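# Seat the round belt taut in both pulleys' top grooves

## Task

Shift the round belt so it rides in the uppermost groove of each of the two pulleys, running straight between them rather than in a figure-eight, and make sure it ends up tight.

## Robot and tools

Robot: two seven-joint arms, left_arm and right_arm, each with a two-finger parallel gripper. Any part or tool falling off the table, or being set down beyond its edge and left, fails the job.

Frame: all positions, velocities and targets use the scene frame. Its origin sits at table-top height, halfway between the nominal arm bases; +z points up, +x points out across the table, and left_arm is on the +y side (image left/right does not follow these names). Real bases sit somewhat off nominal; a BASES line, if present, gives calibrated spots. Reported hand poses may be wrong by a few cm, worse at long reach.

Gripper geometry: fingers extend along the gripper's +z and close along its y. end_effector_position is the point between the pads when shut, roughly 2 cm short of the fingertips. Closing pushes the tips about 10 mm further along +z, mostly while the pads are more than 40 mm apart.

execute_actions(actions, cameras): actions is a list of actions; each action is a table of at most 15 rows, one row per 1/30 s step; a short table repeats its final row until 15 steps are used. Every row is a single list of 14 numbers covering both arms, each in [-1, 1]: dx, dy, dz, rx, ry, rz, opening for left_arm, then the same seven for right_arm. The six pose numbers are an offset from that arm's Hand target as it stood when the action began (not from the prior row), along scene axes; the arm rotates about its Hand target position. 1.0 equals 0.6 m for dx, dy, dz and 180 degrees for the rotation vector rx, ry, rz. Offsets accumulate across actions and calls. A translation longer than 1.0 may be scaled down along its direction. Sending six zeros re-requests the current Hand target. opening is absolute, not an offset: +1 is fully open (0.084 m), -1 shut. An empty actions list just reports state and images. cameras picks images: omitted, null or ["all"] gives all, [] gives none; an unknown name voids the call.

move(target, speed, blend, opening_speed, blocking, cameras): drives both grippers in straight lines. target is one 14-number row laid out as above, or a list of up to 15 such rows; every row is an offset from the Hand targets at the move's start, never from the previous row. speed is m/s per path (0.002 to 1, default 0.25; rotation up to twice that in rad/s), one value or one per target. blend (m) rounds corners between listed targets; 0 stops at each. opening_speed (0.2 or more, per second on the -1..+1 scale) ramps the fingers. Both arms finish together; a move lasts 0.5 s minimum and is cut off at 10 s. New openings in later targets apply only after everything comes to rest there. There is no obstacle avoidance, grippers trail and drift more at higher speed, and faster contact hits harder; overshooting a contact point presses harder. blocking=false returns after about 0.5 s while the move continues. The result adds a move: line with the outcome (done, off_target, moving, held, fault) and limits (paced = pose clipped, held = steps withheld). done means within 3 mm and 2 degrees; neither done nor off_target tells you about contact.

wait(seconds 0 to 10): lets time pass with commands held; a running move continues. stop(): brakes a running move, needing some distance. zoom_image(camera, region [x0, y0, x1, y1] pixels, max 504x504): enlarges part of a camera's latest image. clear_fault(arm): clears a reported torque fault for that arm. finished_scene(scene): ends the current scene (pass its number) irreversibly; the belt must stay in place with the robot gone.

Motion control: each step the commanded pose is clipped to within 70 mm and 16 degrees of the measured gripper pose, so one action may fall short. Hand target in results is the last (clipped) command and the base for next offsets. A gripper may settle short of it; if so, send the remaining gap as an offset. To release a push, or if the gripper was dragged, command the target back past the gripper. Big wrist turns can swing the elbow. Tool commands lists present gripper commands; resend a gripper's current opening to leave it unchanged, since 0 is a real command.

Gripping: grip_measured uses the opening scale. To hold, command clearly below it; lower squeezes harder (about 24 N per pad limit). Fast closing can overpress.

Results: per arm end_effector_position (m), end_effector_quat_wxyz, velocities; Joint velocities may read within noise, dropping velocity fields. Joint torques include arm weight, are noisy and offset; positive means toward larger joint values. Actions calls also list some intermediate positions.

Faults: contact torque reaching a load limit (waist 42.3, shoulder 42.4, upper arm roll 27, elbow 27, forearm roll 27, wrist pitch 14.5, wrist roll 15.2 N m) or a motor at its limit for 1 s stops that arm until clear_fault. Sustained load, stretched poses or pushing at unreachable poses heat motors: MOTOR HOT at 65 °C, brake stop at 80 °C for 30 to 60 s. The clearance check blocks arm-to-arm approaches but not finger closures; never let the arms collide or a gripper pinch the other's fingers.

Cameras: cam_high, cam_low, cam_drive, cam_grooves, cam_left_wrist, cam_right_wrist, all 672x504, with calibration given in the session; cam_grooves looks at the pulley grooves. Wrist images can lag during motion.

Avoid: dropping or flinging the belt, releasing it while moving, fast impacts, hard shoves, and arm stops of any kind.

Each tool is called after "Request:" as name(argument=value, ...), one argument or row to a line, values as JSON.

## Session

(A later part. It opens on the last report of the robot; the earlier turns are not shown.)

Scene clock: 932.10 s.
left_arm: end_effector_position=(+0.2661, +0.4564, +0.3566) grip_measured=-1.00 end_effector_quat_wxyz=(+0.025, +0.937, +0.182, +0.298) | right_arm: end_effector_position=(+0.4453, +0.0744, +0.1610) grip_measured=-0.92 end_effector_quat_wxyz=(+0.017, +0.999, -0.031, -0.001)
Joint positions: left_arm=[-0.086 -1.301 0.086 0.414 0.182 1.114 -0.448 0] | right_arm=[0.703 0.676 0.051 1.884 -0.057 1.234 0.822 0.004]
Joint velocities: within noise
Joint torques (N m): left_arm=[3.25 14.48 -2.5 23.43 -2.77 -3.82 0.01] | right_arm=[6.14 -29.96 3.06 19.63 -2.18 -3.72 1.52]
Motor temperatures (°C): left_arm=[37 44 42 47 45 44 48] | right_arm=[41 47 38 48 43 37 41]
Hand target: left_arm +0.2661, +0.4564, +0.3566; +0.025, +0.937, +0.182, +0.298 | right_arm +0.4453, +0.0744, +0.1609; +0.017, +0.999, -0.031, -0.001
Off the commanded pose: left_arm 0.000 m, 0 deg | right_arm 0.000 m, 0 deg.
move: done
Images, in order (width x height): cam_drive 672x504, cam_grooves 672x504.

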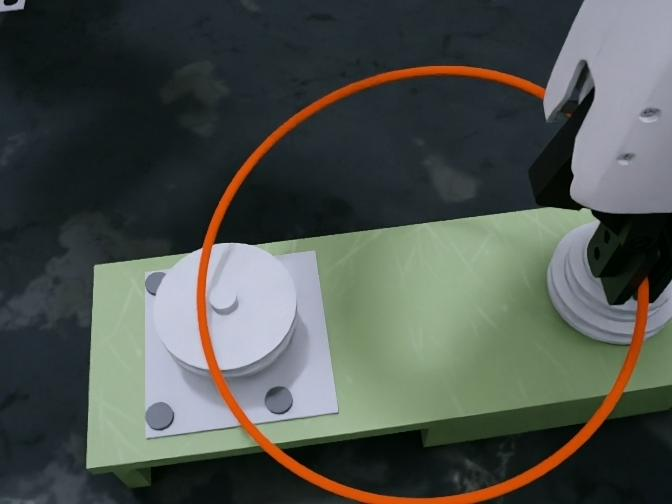

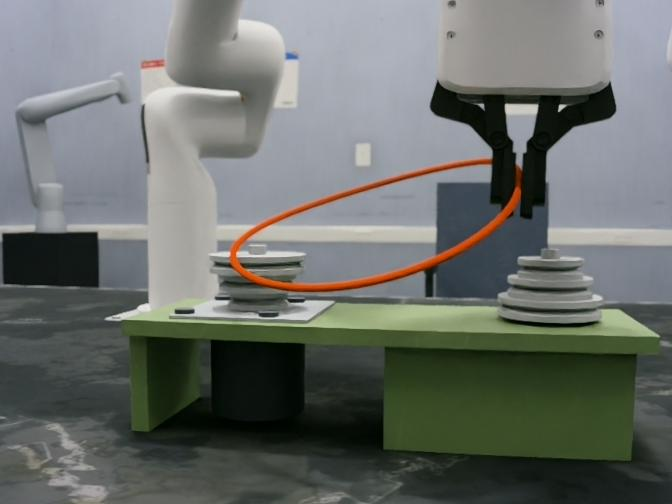

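Request:
move(
  target=[
    [0,0,0,0,0,0,-1,0,-0.03,0.09,0,0,0,-1],
    [0,0,0,0,0,0,-1,0,-0.11,0.07,0,-0.11,0,-1],
  ],
  speed=0.1,
)

Scene clock: 947.60 s.
left_arm: end_effector_position=(+0.2661, +0.4564, +0.3566) grip_measured=-1.00 end_effector_quat_wxyz=(+0.025, +0.937, +0.182, +0.298) | right_arm: end_effector_position=(+0.4453, +0.0084, +0.2029) grip_measured=-0.92 end_effector_quat_wxyz=(+0.011, +0.985, -0.034, +0.171)
Joint positions: left_arm=[-0.086 -1.301 0.086 0.414 0.182 1.114 -0.448 0] | right_arm=[0.753 0.286 -0.035 1.323 -0.327 0.825 0.982 0.004]
Joint velocities: within noise
Joint torques (N m): left_arm=[3.14 14.7 -2.38 23.47 -2.94 -3.92 0.08] | right_arm=[6.37 -37.24 -3.5 12.86 -2.16 -4 1.52]
Motor temperatures (°C): left_arm=[37 44 42 47 45 44 48] | right_arm=[41 47 38 48 43 37 41]
Hand target: left_arm +0.2661, +0.4564, +0.3566; +0.025, +0.937, +0.182, +0.298 | right_arm +0.4453, +0.0084, +0.2029; +0.011, +0.985, -0.034, +0.171
Off the commanded pose: left_arm 0.000 m, 0 deg | right_arm 0.000 m, 0 deg.
move: done
camera_calibration:
cam_left_wrist: T_world_to_cam=[[0.313296, -0.938889, 0.142596, 0.325205], [-0.758881, -0.337791, -0.556774, 0.621563], [0.570917, 0.066222, -0.818333, 0.242714], [0, 0, 0, 1]] pos_world=[0.231237, 0.499217, 0.498318]
cam_right_wrist: T_world_to_cam=[[-0.0694833, -0.997495, 0.013245, 0.0718036], [-0.939136, 0.0609288, -0.338099, 0.551771], [0.336445, -0.035931, -0.941017, 0.173104], [0, 0, 0, 1]] pos_world=[0.464937, 0.0442248, 0.348496]

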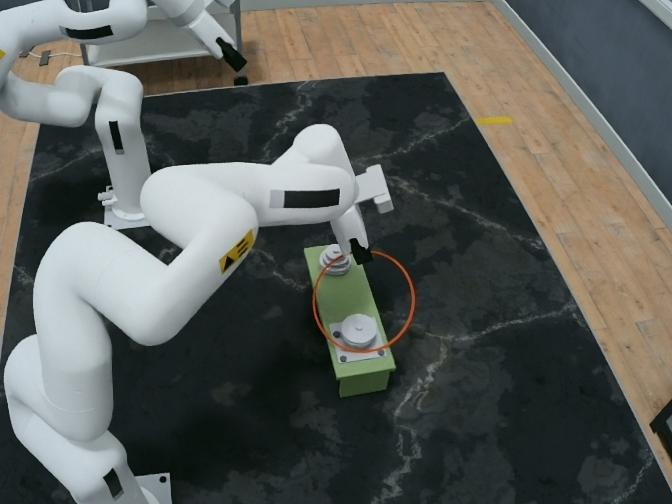

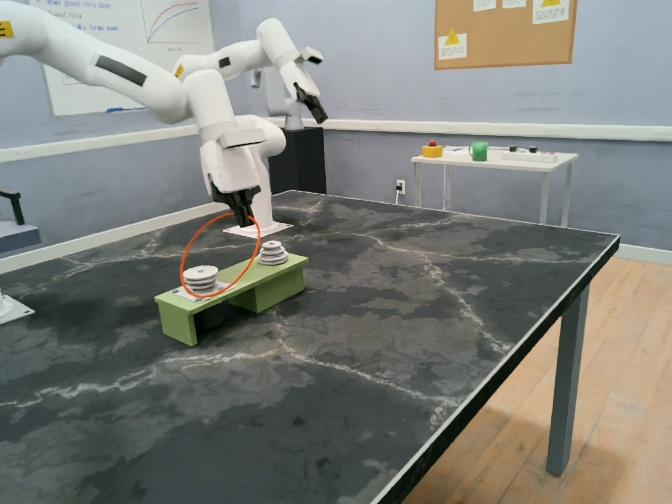

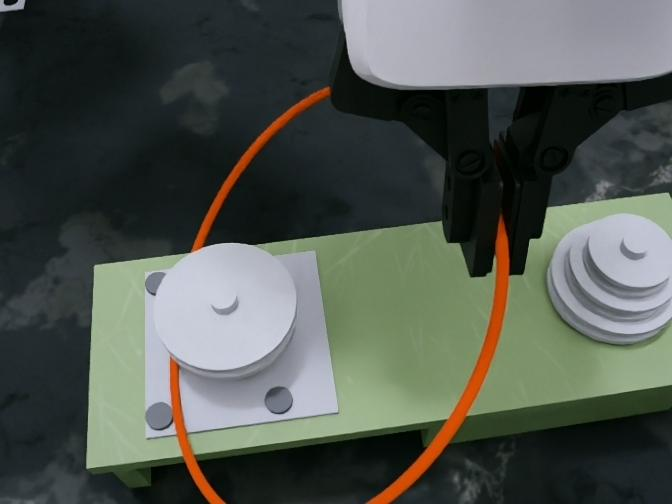

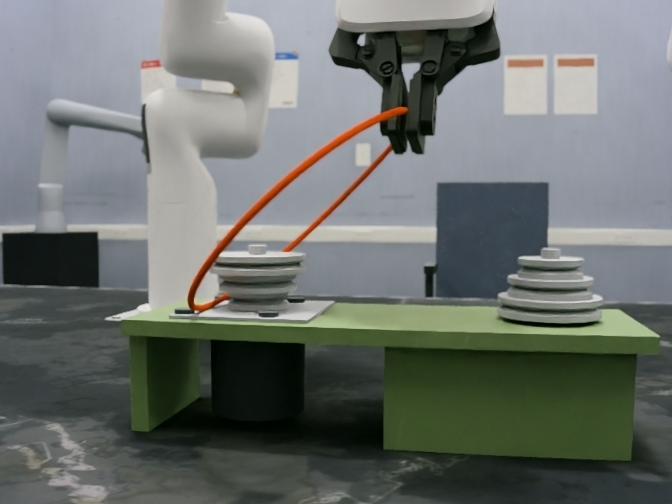

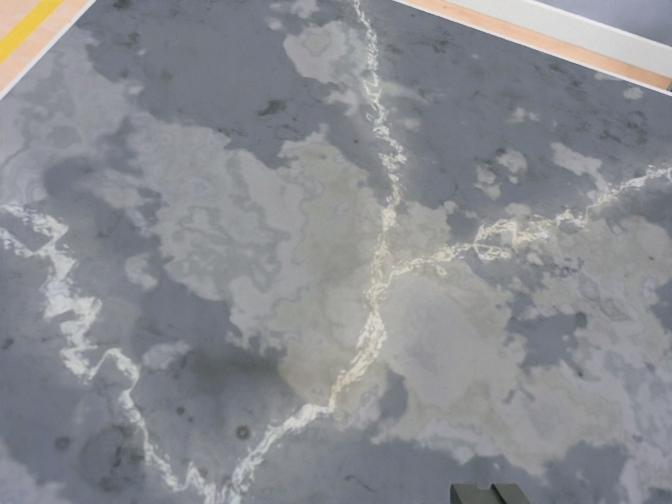

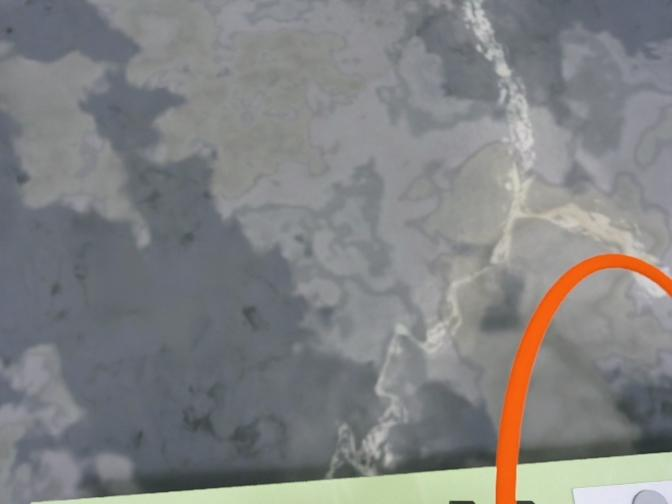

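Request:
move(
  target=[
    [0,0,0,0,0,0,-1,-0.01,-0.04,0,0,0,0,-1],
    [0,0,0,0,0,0,-1,-0.01,-0.035,0.035,0,0,0,-1],
  ],
  speed=0.06,
  cameras=["cam_grooves","cam_drive"],
)

Request:
zoom_image(
  camera="cam_grooves",
  region=[100, 180, 340, 330],
)

Scene clock: 952.87 s.
left_arm: end_effector_position=(+0.2661, +0.4564, +0.3566) grip_measured=-1.00 end_effector_quat_wxyz=(+0.025, +0.937, +0.182, +0.298) | right_arm: end_effector_position=(+0.4393, -0.0126, +0.2239) grip_measured=-0.92 end_effector_quat_wxyz=(+0.011, +0.985, -0.034, +0.171)
Joint positions: left_arm=[-0.086 -1.301 0.086 0.414 0.182 1.114 -0.448 0] | right_arm=[0.738 0.205 -0.04 1.274 -0.315 0.848 0.948 0.004]
Joint velocities: within noise
Joint torques (N m): left_arm=[3.45 14.64 -2.44 23.18 -2.88 -3.82 0.17] | right_arm=[6.04 -35.61 2.51 19.73 2.41 -1.12 -1.37]
Motor temperatures (°C): left_arm=[37 44 42 47 45 44 48] | right_arm=[41 47 38 48 43 37 41]
Hand target: left_arm +0.2661, +0.4564, +0.3566; +0.025, +0.937, +0.182, +0.298 | right_arm +0.4393, -0.0126, +0.2239; +0.011, +0.985, -0.034, +0.171
Off the commanded pose: left_arm 0.000 m, 0 deg | right_arm 0.000 m, 0 deg.
move: done
Images, in order (width x height): cam_drive 672x504, cam_grooves 672x504.

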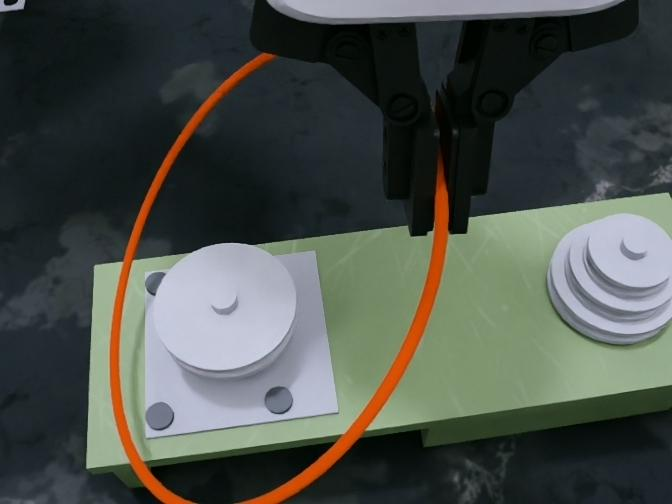

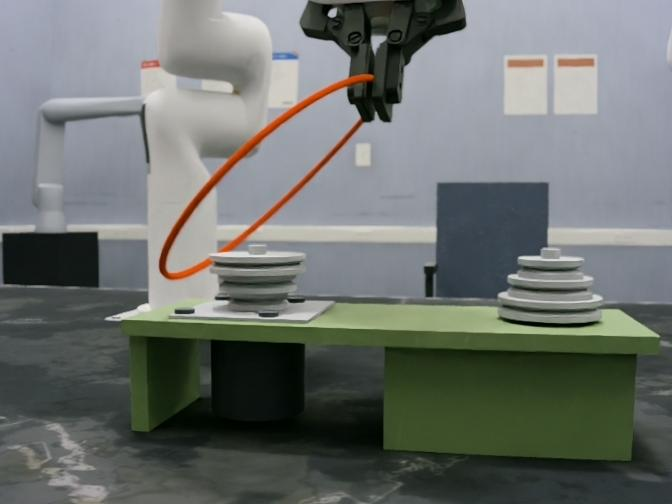

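Scaled by 2.100 from the camera's 672x504 image, which has a finer 960x720 frame.

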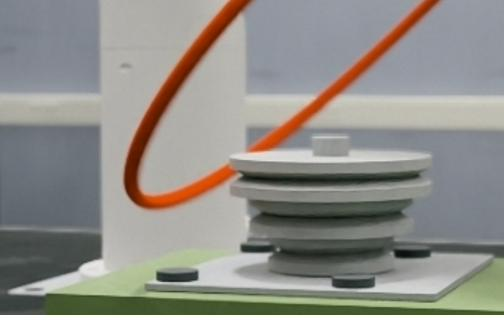

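Request:
move(
  target=[0,0,0,0,0,0,-1,0.0,-0.01,0.008,0,0.055,0,-1],
  speed=0.06,
  cameras=["cam_grooves","cam_drive"],
)

Request:
zoom_image(
  camera="cam_grooves",
  region=[100, 180, 340, 330],
)

Scene clock: 958.07 s.
left_arm: end_effector_position=(+0.2661, +0.4564, +0.3566) grip_measured=-1.00 end_effector_quat_wxyz=(+0.025, +0.937, +0.182, +0.298) | right_arm: end_effector_position=(+0.4393, -0.0186, +0.2287) grip_measured=-0.92 end_effector_quat_wxyz=(+0.014, +0.996, -0.033, +0.085)
Joint positions: left_arm=[-0.086 -1.301 0.086 0.414 0.182 1.114 -0.448 0] | right_arm=[0.682 0.274 -0.022 1.432 -0.143 1.048 0.787 0.004]
Joint velocities: within noise
Joint torques (N m): left_arm=[3.46 14.67 -2.64 23.31 -2.9 -3.87 0.07] | right_arm=[-5.02 -22.08 2.39 19.76 2.41 -0.91 -1.32]
Motor temperatures (°C): left_arm=[37 44 42 47 45 44 48] | right_arm=[41 47 38 48 43 37 41]
Hand target: left_arm +0.2661, +0.4564, +0.3566; +0.025, +0.937, +0.182, +0.298 | right_arm +0.4393, -0.0186, +0.2287; +0.014, +0.996, -0.033, +0.085
Off the commanded pose: left_arm 0.000 m, 0 deg | right_arm 0.000 m, 0 deg.
move: done
Images, in order (width x height): cam_drive 672x504, cam_grooves 672x504.

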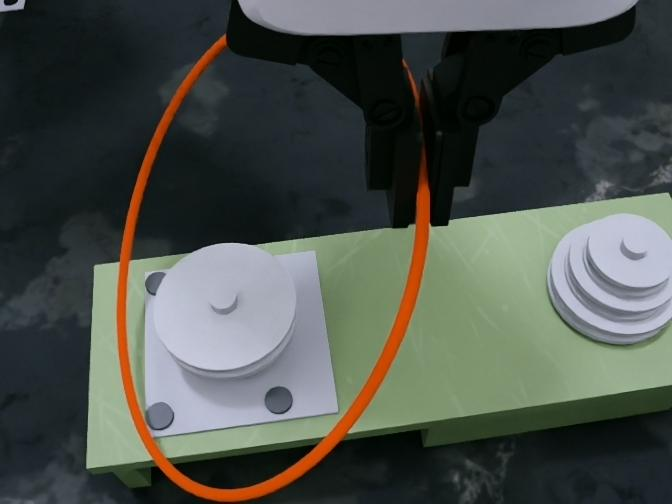

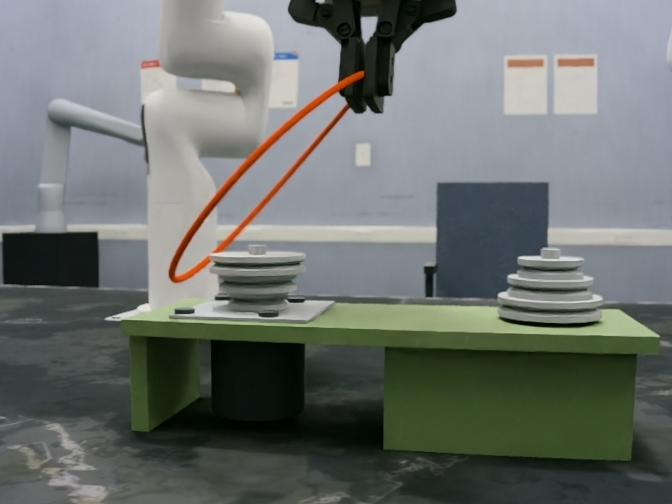

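Scaled by 2.100 from the camera's 672x504 image, which has a finer 960x720 frame.

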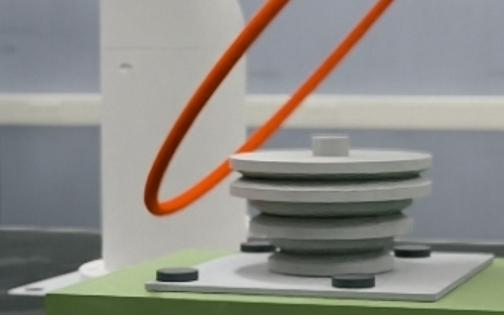

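Request:
move(
  target=[
    [0,0,0,0,0,0,-1,0.0,0,0.010,0,0,0,-1],
    [0,0,0,0,0,0,-1,0.0,0.037,0.009,0,0,0,-1],
  ],
  speed=0.06,
  cameras=["cam_grooves","cam_drive"],
)

Request:
zoom_image(
  camera="cam_grooves",
  region=[100, 180, 340, 330],
)

Scene clock: 962.00 s.
left_arm: end_effector_position=(+0.2661, +0.4564, +0.3566) grip_measured=-1.00 end_effector_quat_wxyz=(+0.025, +0.937, +0.182, +0.298) | right_arm: end_effector_position=(+0.4393, +0.0036, +0.2341) grip_measured=-0.92 end_effector_quat_wxyz=(+0.014, +0.996, -0.033, +0.085)
Joint positions: left_arm=[-0.086 -1.301 0.086 0.414 0.182 1.114 -0.448 0] | right_arm=[0.704 0.319 -0.011 1.512 -0.146 1.087 0.816 0.004]
Joint velocities: within noise
Joint torques (N m): left_arm=[3.26 14.5 -2.33 23.53 -2.76 -3.77 0.11] | right_arm=[6.38 -23.34 2.41 19.74 -2.41 -0.91 1.55]
Motor temperatures (°C): left_arm=[37 44 42 47 45 44 48] | right_arm=[41 47 38 48 43 37 41]
Hand target: left_arm +0.2661, +0.4564, +0.3566; +0.025, +0.937, +0.182, +0.298 | right_arm +0.4393, +0.0036, +0.2341; +0.014, +0.996, -0.033, +0.085
Off the commanded pose: left_arm 0.000 m, 0 deg | right_arm 0.000 m, 0 deg.
move: done
Images, in order (width x height): cam_drive 672x504, cam_grooves 672x504.

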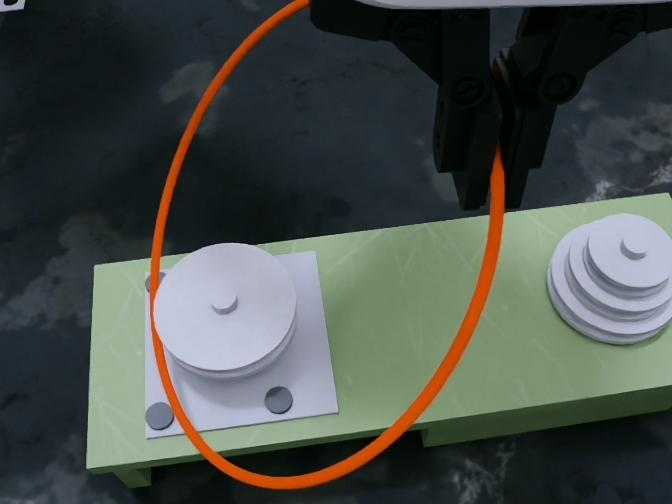

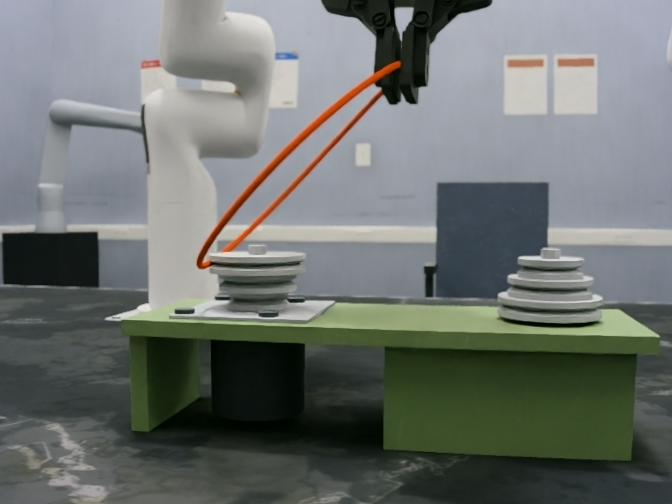

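Scaled by 2.100 from the camera's 672x504 image, which has a finer 960x720 frame.

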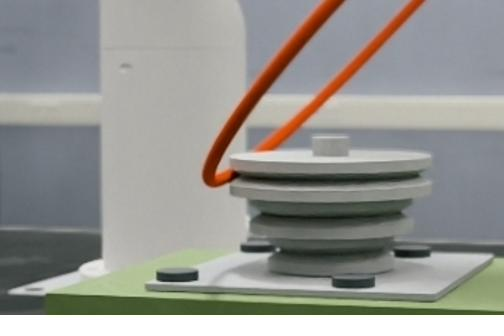

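Request:
move(
  target=[
    [0,0,0,0,0,0,-1,0.0,0.022,0.001,0,0,0,-1],
    [0,0,0,0,0,0,-1,0.0,0.052,-0.02,0,0,0,-1],
  ],
  speed=0.04,
  cameras=["cam_grooves","cam_drive"],
)

Request:
zoom_image(
  camera="cam_grooves",
  region=[100, 180, 340, 330],
)

Scene clock: 966.17 s.
left_arm: end_effector_position=(+0.2661, +0.4564, +0.3566) grip_measured=-1.00 end_effector_quat_wxyz=(+0.025, +0.937, +0.182, +0.298) | right_arm: end_effector_position=(+0.4393, +0.0348, +0.2221) grip_measured=-0.92 end_effector_quat_wxyz=(+0.014, +0.996, -0.033, +0.085)
Joint positions: left_arm=[-0.086 -1.301 0.086 0.414 0.182 1.114 -0.448 0] | right_arm=[0.735 0.399 0 1.593 -0.155 1.095 0.861 0.004]
Joint velocities: within noise
Joint torques (N m): left_arm=[3.36 14.4 -2.3 23.48 -2.89 -3.92 0.08] | right_arm=[6.06 -24.99 2.45 20.04 -2.39 -3.9 1.54]
Motor temperatures (°C): left_arm=[37 44 42 47 45 44 48] | right_arm=[41 47 38 49 43 37 41]
Hand target: left_arm +0.2661, +0.4564, +0.3566; +0.025, +0.937, +0.182, +0.298 | right_arm +0.4393, +0.0348, +0.2221; +0.014, +0.996, -0.033, +0.085
Off the commanded pose: left_arm 0.000 m, 0 deg | right_arm 0.000 m, 0 deg.
move: done
Images, in order (width x height): cam_drive 672x504, cam_grooves 672x504.

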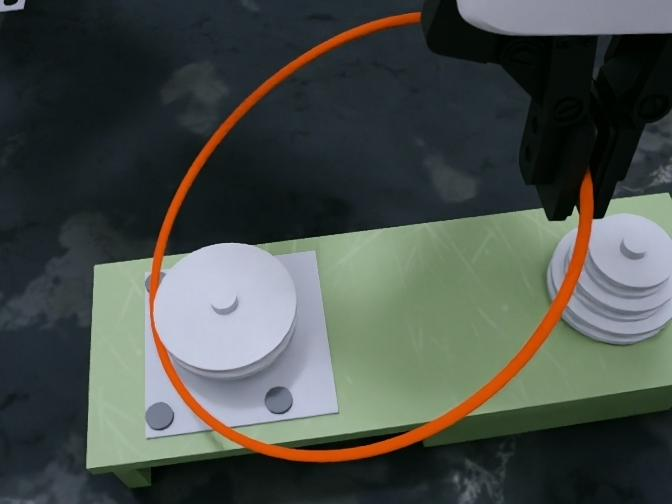

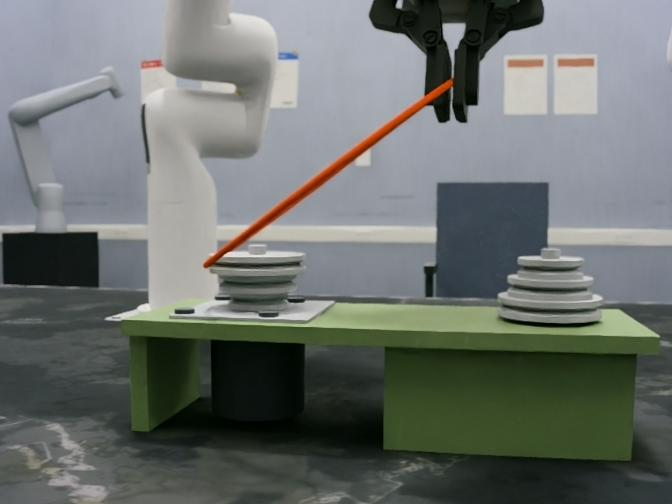

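Scaled by 2.100 from the camera's 672x504 image, which has a finer 960x720 frame.

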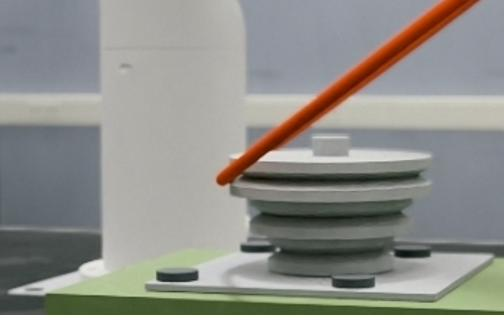

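Request:
move(
  target=[0,0,0,0,0,0,-1,0.0,0.05,-0.05,0,-0.02,0,-1],
  speed=0.04,
  cameras=["cam_grooves","cam_drive"],
)

Request:
zoom_image(
  camera="cam_grooves",
  region=[100, 180, 340, 330],
)

Scene clock: 969.97 s.
left_arm: end_effector_position=(+0.2661, +0.4564, +0.3566) grip_measured=-1.00 end_effector_quat_wxyz=(+0.025, +0.937, +0.182, +0.298) | right_arm: end_effector_position=(+0.4393, +0.0648, +0.1921) grip_measured=-0.92 end_effector_quat_wxyz=(+0.013, +0.993, -0.033, +0.116)
Joint positions: left_arm=[-0.086 -1.301 0.086 0.414 0.182 1.114 -0.448 0] | right_arm=[0.788 0.46 -0.006 1.583 -0.22 0.991 0.955 0.004]
Joint velocities: within noise
Joint torques (N m): left_arm=[3.17 14.42 -2.45 23.39 -2.76 -3.87 0.12] | right_arm=[6 -25.78 -3.32 19.67 -2.35 -4.04 1.73]
Motor temperatures (°C): left_arm=[37 44 42 47 45 44 48] | right_arm=[41 47 38 49 43 37 41]
Hand target: left_arm +0.2661, +0.4564, +0.3566; +0.025, +0.937, +0.182, +0.298 | right_arm +0.4393, +0.0648, +0.1921; +0.013, +0.993, -0.033, +0.116
Off the commanded pose: left_arm 0.000 m, 0 deg | right_arm 0.000 m, 0 deg.
move: done
Images, in order (width x height): cam_drive 672x504, cam_grooves 672x504.

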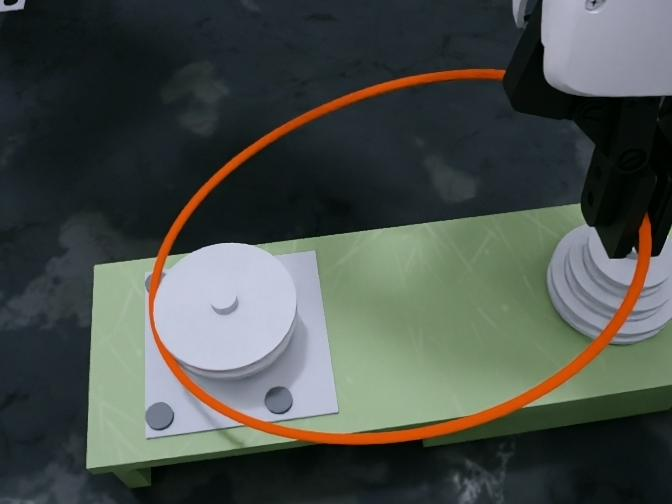

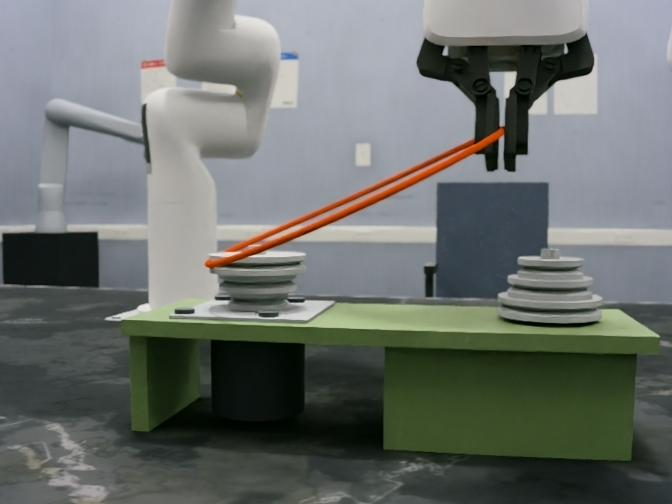

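Scaled by 2.100 from the camera's 672x504 image, which has a finer 960x720 frame.

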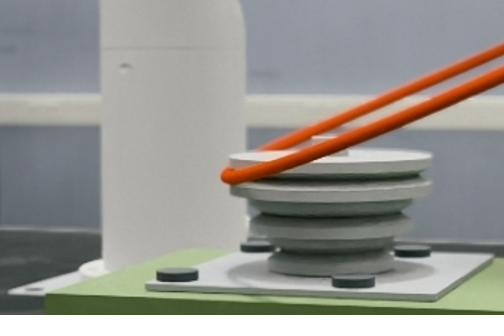

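Request:
move(
  target=[0,0,0,0,0,0,-1,0.0,0.038,-0.03,0,-0.025,0,-1],
  speed=0.04,
  cameras=["cam_grooves","cam_drive"],
)

Request:
zoom_image(
  camera="cam_grooves",
  region=[100, 180, 340, 330],
)

Scene clock: 974.00 s.
left_arm: end_effector_position=(+0.2661, +0.4564, +0.3566) grip_measured=-1.00 end_effector_quat_wxyz=(+0.025, +0.937, +0.182, +0.298) | right_arm: end_effector_position=(+0.4393, +0.0876, +0.1741) grip_measured=-0.92 end_effector_quat_wxyz=(+0.011, +0.987, -0.033, +0.155)
Joint positions: left_arm=[-0.086 -1.301 0.086 0.414 0.182 1.114 -0.448 0] | right_arm=[0.846 0.499 -0.027 1.57 -0.302 0.902 1.056 0.004]
Joint velocities: within noise
Joint torques (N m): left_arm=[3.29 14.77 -2.44 23.38 -2.95 -3.81 0.07] | right_arm=[6.3 -27.04 -3.46 13.43 -2.55 -4.15 1.62]
Motor temperatures (°C): left_arm=[37 44 42 47 45 44 48] | right_arm=[41 47 38 49 43 37 41]
Hand target: left_arm +0.2661, +0.4564, +0.3566; +0.025, +0.937, +0.182, +0.298 | right_arm +0.4393, +0.0876, +0.1741; +0.011, +0.987, -0.033, +0.155
Off the commanded pose: left_arm 0.000 m, 0 deg | right_arm 0.000 m, 0 deg.
move: done
Images, in order (width x height): cam_drive 672x504, cam_grooves 672x504.

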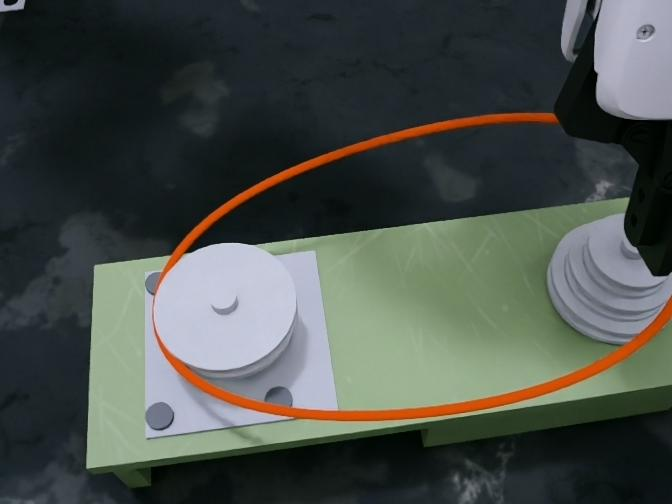

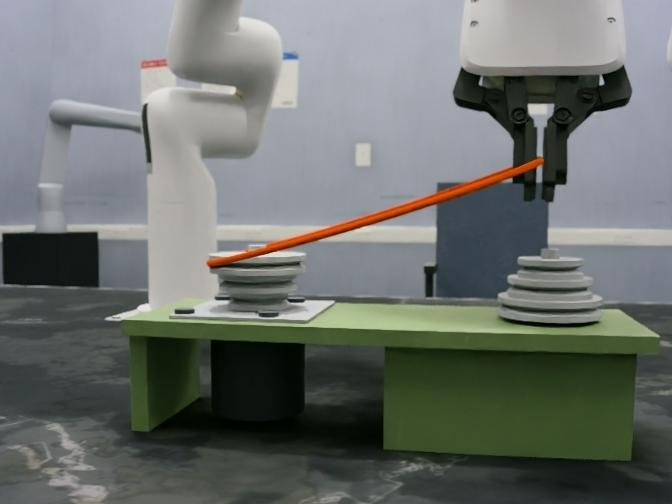

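Scaled by 2.100 from the camera's 672x504 image, which has a finer 960x720 frame.

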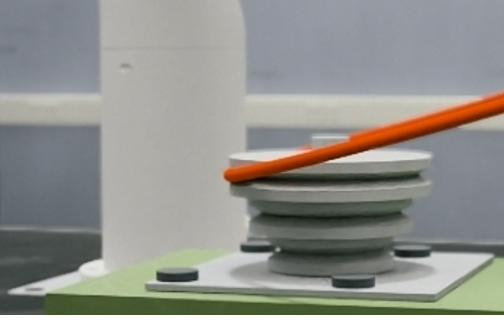

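Request:
move(
  target=[0,0,0,0,0,0,-1,0.015,0.047,-0.035,0,0,0,-1],
  speed=0.04,
  cameras=["cam_grooves","cam_drive","cam_high"],
)

Request:
zoom_image(
  camera="cam_grooves",
  region=[100, 180, 340, 330],
)

Scene clock: 994.10 s.
left_arm: end_effector_position=(+0.2661, +0.4564, +0.3566) grip_measured=-1.00 end_effector_quat_wxyz=(+0.025, +0.937, +0.182, +0.298) | right_arm: end_effector_position=(+0.4483, +0.1158, +0.1531) grip_measured=-0.92 end_effector_quat_wxyz=(+0.011, +0.987, -0.033, +0.155)
Joint positions: left_arm=[-0.086 -1.301 0.086 0.414 0.182 1.114 -0.448 0] | right_arm=[0.863 0.618 -0.024 1.698 -0.302 0.916 1.074 0.004]
Joint velocities: within noise
Joint torques (N m): left_arm=[3.48 14.36 -2.37 23.41 -2.81 -3.76 0.14] | right_arm=[7.07 -30.14 3.64 20.69 2.56 -2.06 1.61]
Motor temperatures (°C): left_arm=[37 44 42 47 45 44 47] | right_arm=[41 47 38 48 43 37 41]
Hand target: left_arm +0.2661, +0.4564, +0.3566; +0.025, +0.937, +0.182, +0.298 | right_arm +0.4483, +0.1158, +0.1531; +0.011, +0.987, -0.033, +0.155
Off the commanded pose: left_arm 0.000 m, 0 deg | right_arm 0.000 m, 0 deg.
move: done
Images, in order (width x height): cam_high 672x504, cam_drive 672x504, cam_grooves 672x504.

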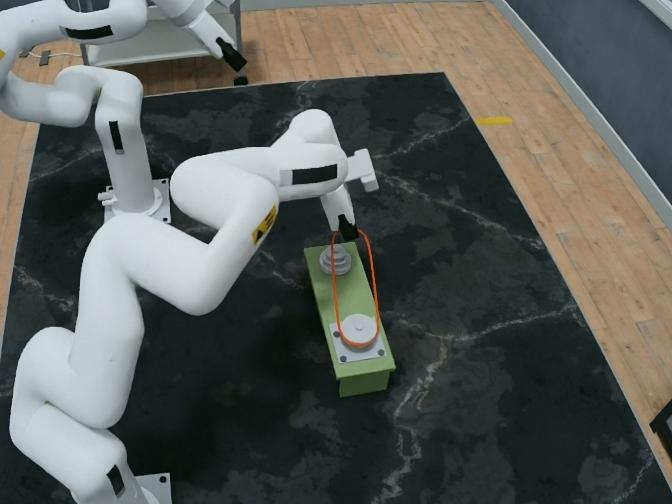

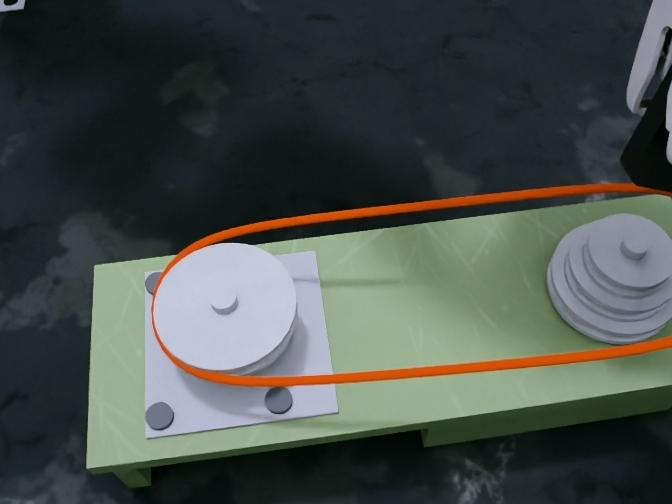

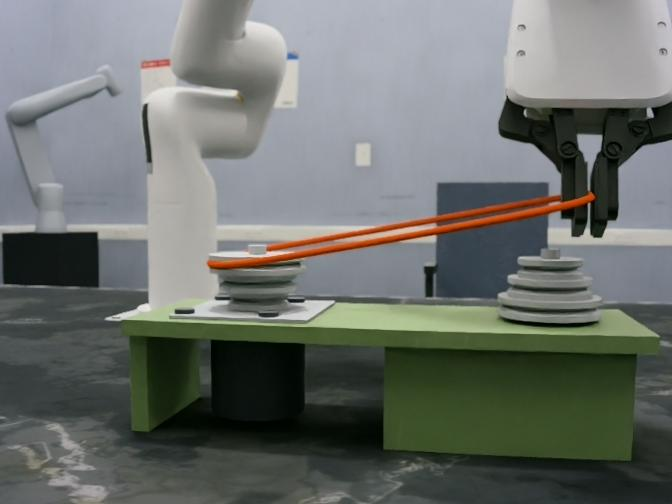

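Scaled by 2.100 from the camera's 672x504 image, which has a finer 960x720 frame.

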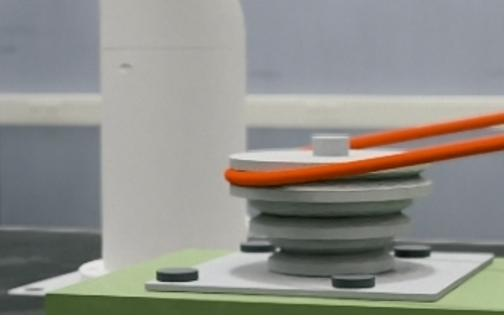

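Request:
move(
  target=[
    [0,0,0,0,0,0,-1,0,0,0,0,0,0,-0.84],
    [0,0,0,0,0,0,-1,0.015,-0.01,0,0,0,-0.12,-0.84],
    [0,0,0,0,0,0,-1,0.028,-0.022,0,0,0,-0.25,-0.84],
  ],
  speed=0.04,
  cameras=["cam_grooves","cam_drive","cam_high"],
)

Request:
zoom_image(
  camera="cam_grooves",
  region=[100, 180, 340, 330],
)

Scene clock: 1017.87 s.
left_arm: end_effector_position=(+0.2661, +0.4564, +0.3566) grip_measured=-1.00 end_effector_quat_wxyz=(+0.025, +0.937, +0.182, +0.298) | right_arm: end_effector_position=(+0.4646, +0.1031, +0.1531) grip_measured=-0.86 end_effector_quat_wxyz=(+0.068, +0.905, -0.395, +0.140)
Joint positions: left_arm=[-0.086 -1.301 0.086 0.414 0.182 1.114 -0.448 0] | right_arm=[0.936 0.861 -0.166 2.138 -0.191 1.324 1.695 0.006]
Joint velocities: within noise
Joint torques (N m): left_arm=[3.1 14.87 -2.34 23.5 -2.97 -3.85 0.14] | right_arm=[-4.86 -32.85 -5.99 19.44 2.3 -0.78 1.44]
Motor temperatures (°C): left_arm=[37 44 42 47 45 44 47] | right_arm=[41 47 38 49 43 37 41]
Hand target: left_arm +0.2661, +0.4564, +0.3566; +0.025, +0.937, +0.182, +0.298 | right_arm +0.4646, +0.1031, +0.1531; +0.068, +0.905, -0.395, +0.140 (not the last commanded pose)
Off the commanded pose: left_arm 0.000 m, 0 deg | right_arm 0.001 m, 2 deg.
move: done (path cut at 10 s); path passed 2 of 3 targets
Images, in order (width x height): cam_high 672x504, cam_drive 672x504, cam_grooves 672x504.

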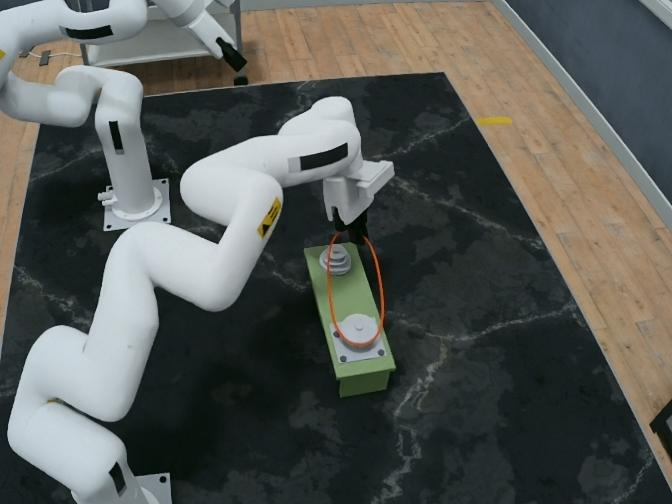

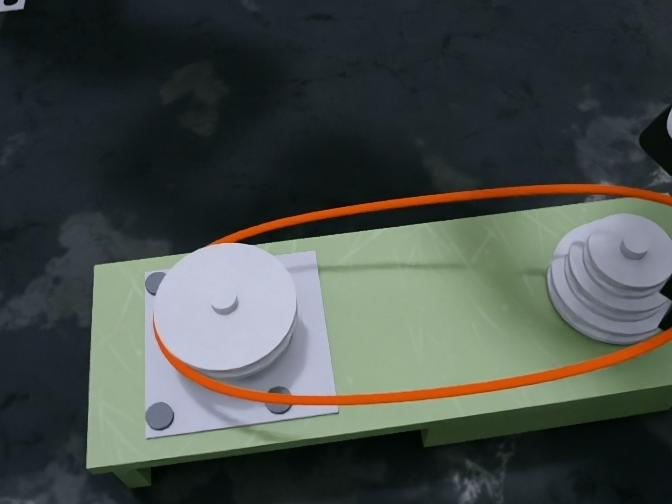

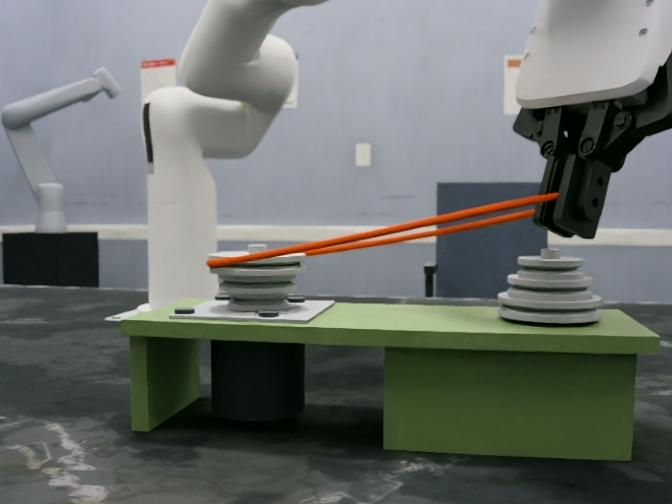

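Scaled by 2.100 from the camera's 672x504 image, which has a finer 960x720 frame.

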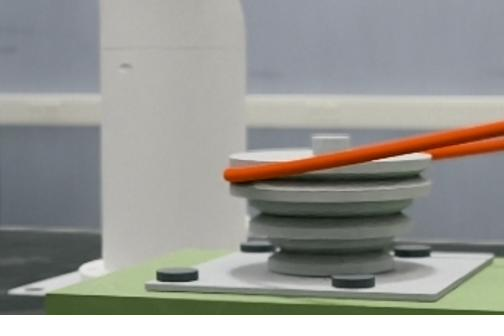

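Request:
move(
  target=[0,0,0,0,0,0,-1,0.002,-0.033,-0.01,0,0,-0.2,-0.84],
  speed=0.06,
  cameras=["cam_grooves","cam_drive","cam_high"],
)

Request:
zoom_image(
  camera="cam_drive",
  region=[472, 150, 672, 350],
)

Request:
zoom_image(
  camera="cam_grooves",
  region=[380, 150, 660, 350],
)

Request:
zoom_image(
  camera="cam_high",
  region=[290, 210, 410, 380],
)

Scene clock: 1033.07 s.
left_arm: end_effector_position=(+0.2661, +0.4564, +0.3566) grip_measured=-1.00 end_effector_quat_wxyz=(+0.025, +0.937, +0.182, +0.298) | right_arm: end_effector_position=(+0.4655, +0.0830, +0.1470) grip_measured=-0.86 end_effector_quat_wxyz=(+0.104, +0.739, -0.656, +0.113)
Joint positions: left_arm=[-0.086 -1.301 0.086 0.414 0.182 1.114 -0.448 0] | right_arm=[0.86 1.172 -0.223 2.707 -0.039 1.734 2.197 0.006]
Joint velocities: within noise
Joint torques (N m): left_arm=[3.24 14.51 -2.28 23.39 -2.8 -3.71 0.28] | right_arm=[-4.65 -34.91 -5.87 18.56 2.32 -0.1 1.48]
Motor temperatures (°C): left_arm=[37 44 42 47 45 44 47] | right_arm=[41 47 38 49 43 37 41]
Hand target: left_arm +0.2661, +0.4564, +0.3566; +0.025, +0.937, +0.182, +0.298 | right_arm +0.4658, +0.0833, +0.1471; +0.108, +0.739, -0.656, +0.112
Off the commanded pose: left_arm 0.000 m, 0 deg | right_arm 0.000 m, 0 deg.
elbow stopped short (right arm): the move would have taken joint 4 (elbow) straighter than the controller allows.
move: done
Images, in order (width x height): cam_high 672x504, cam_drive 672x504, cam_grooves 672x504.

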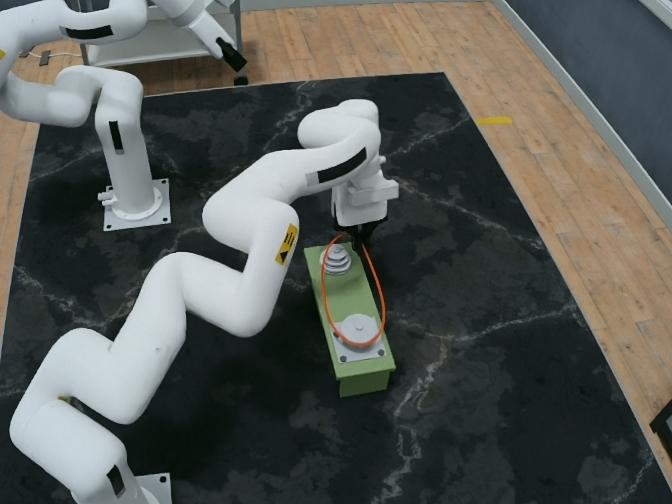

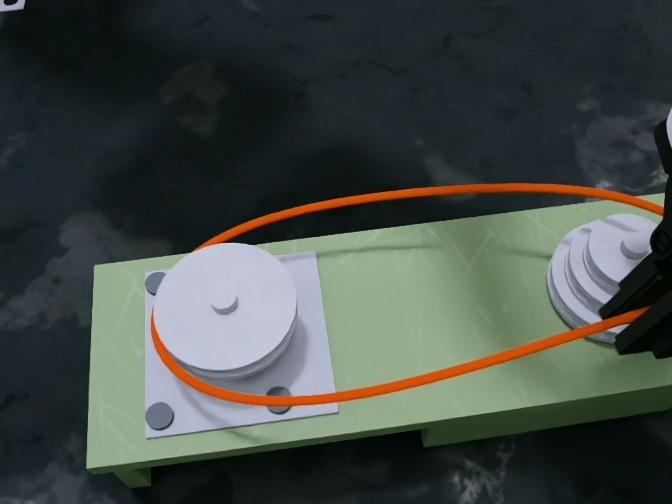

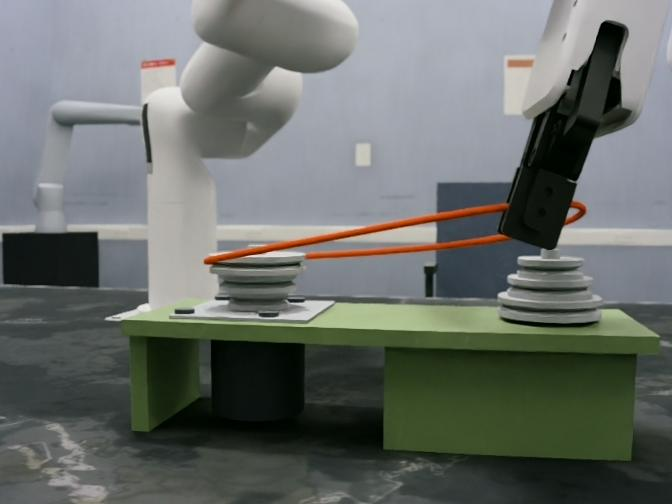

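Scaled by 2.520 from the camera's 672x504 image, which has a finer 960x720 frame.

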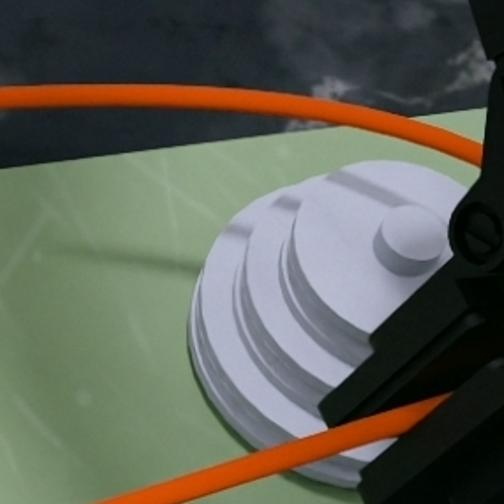

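Scaled by 1.800 from the camera's 672x504 image, which has a finer 960x720 frame.

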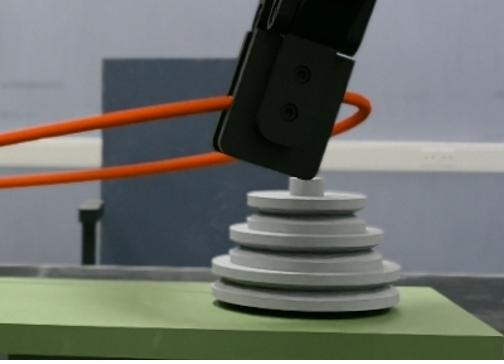

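Scaled by 2.965 from the camera's 672x504 image, which has a finer 960x720 frame.

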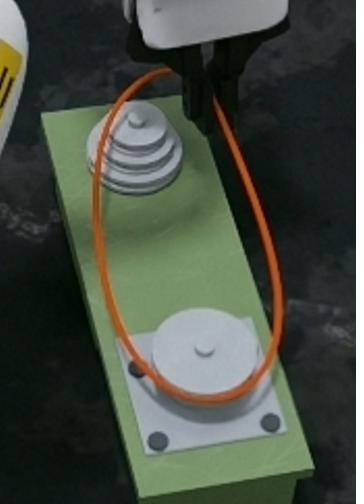

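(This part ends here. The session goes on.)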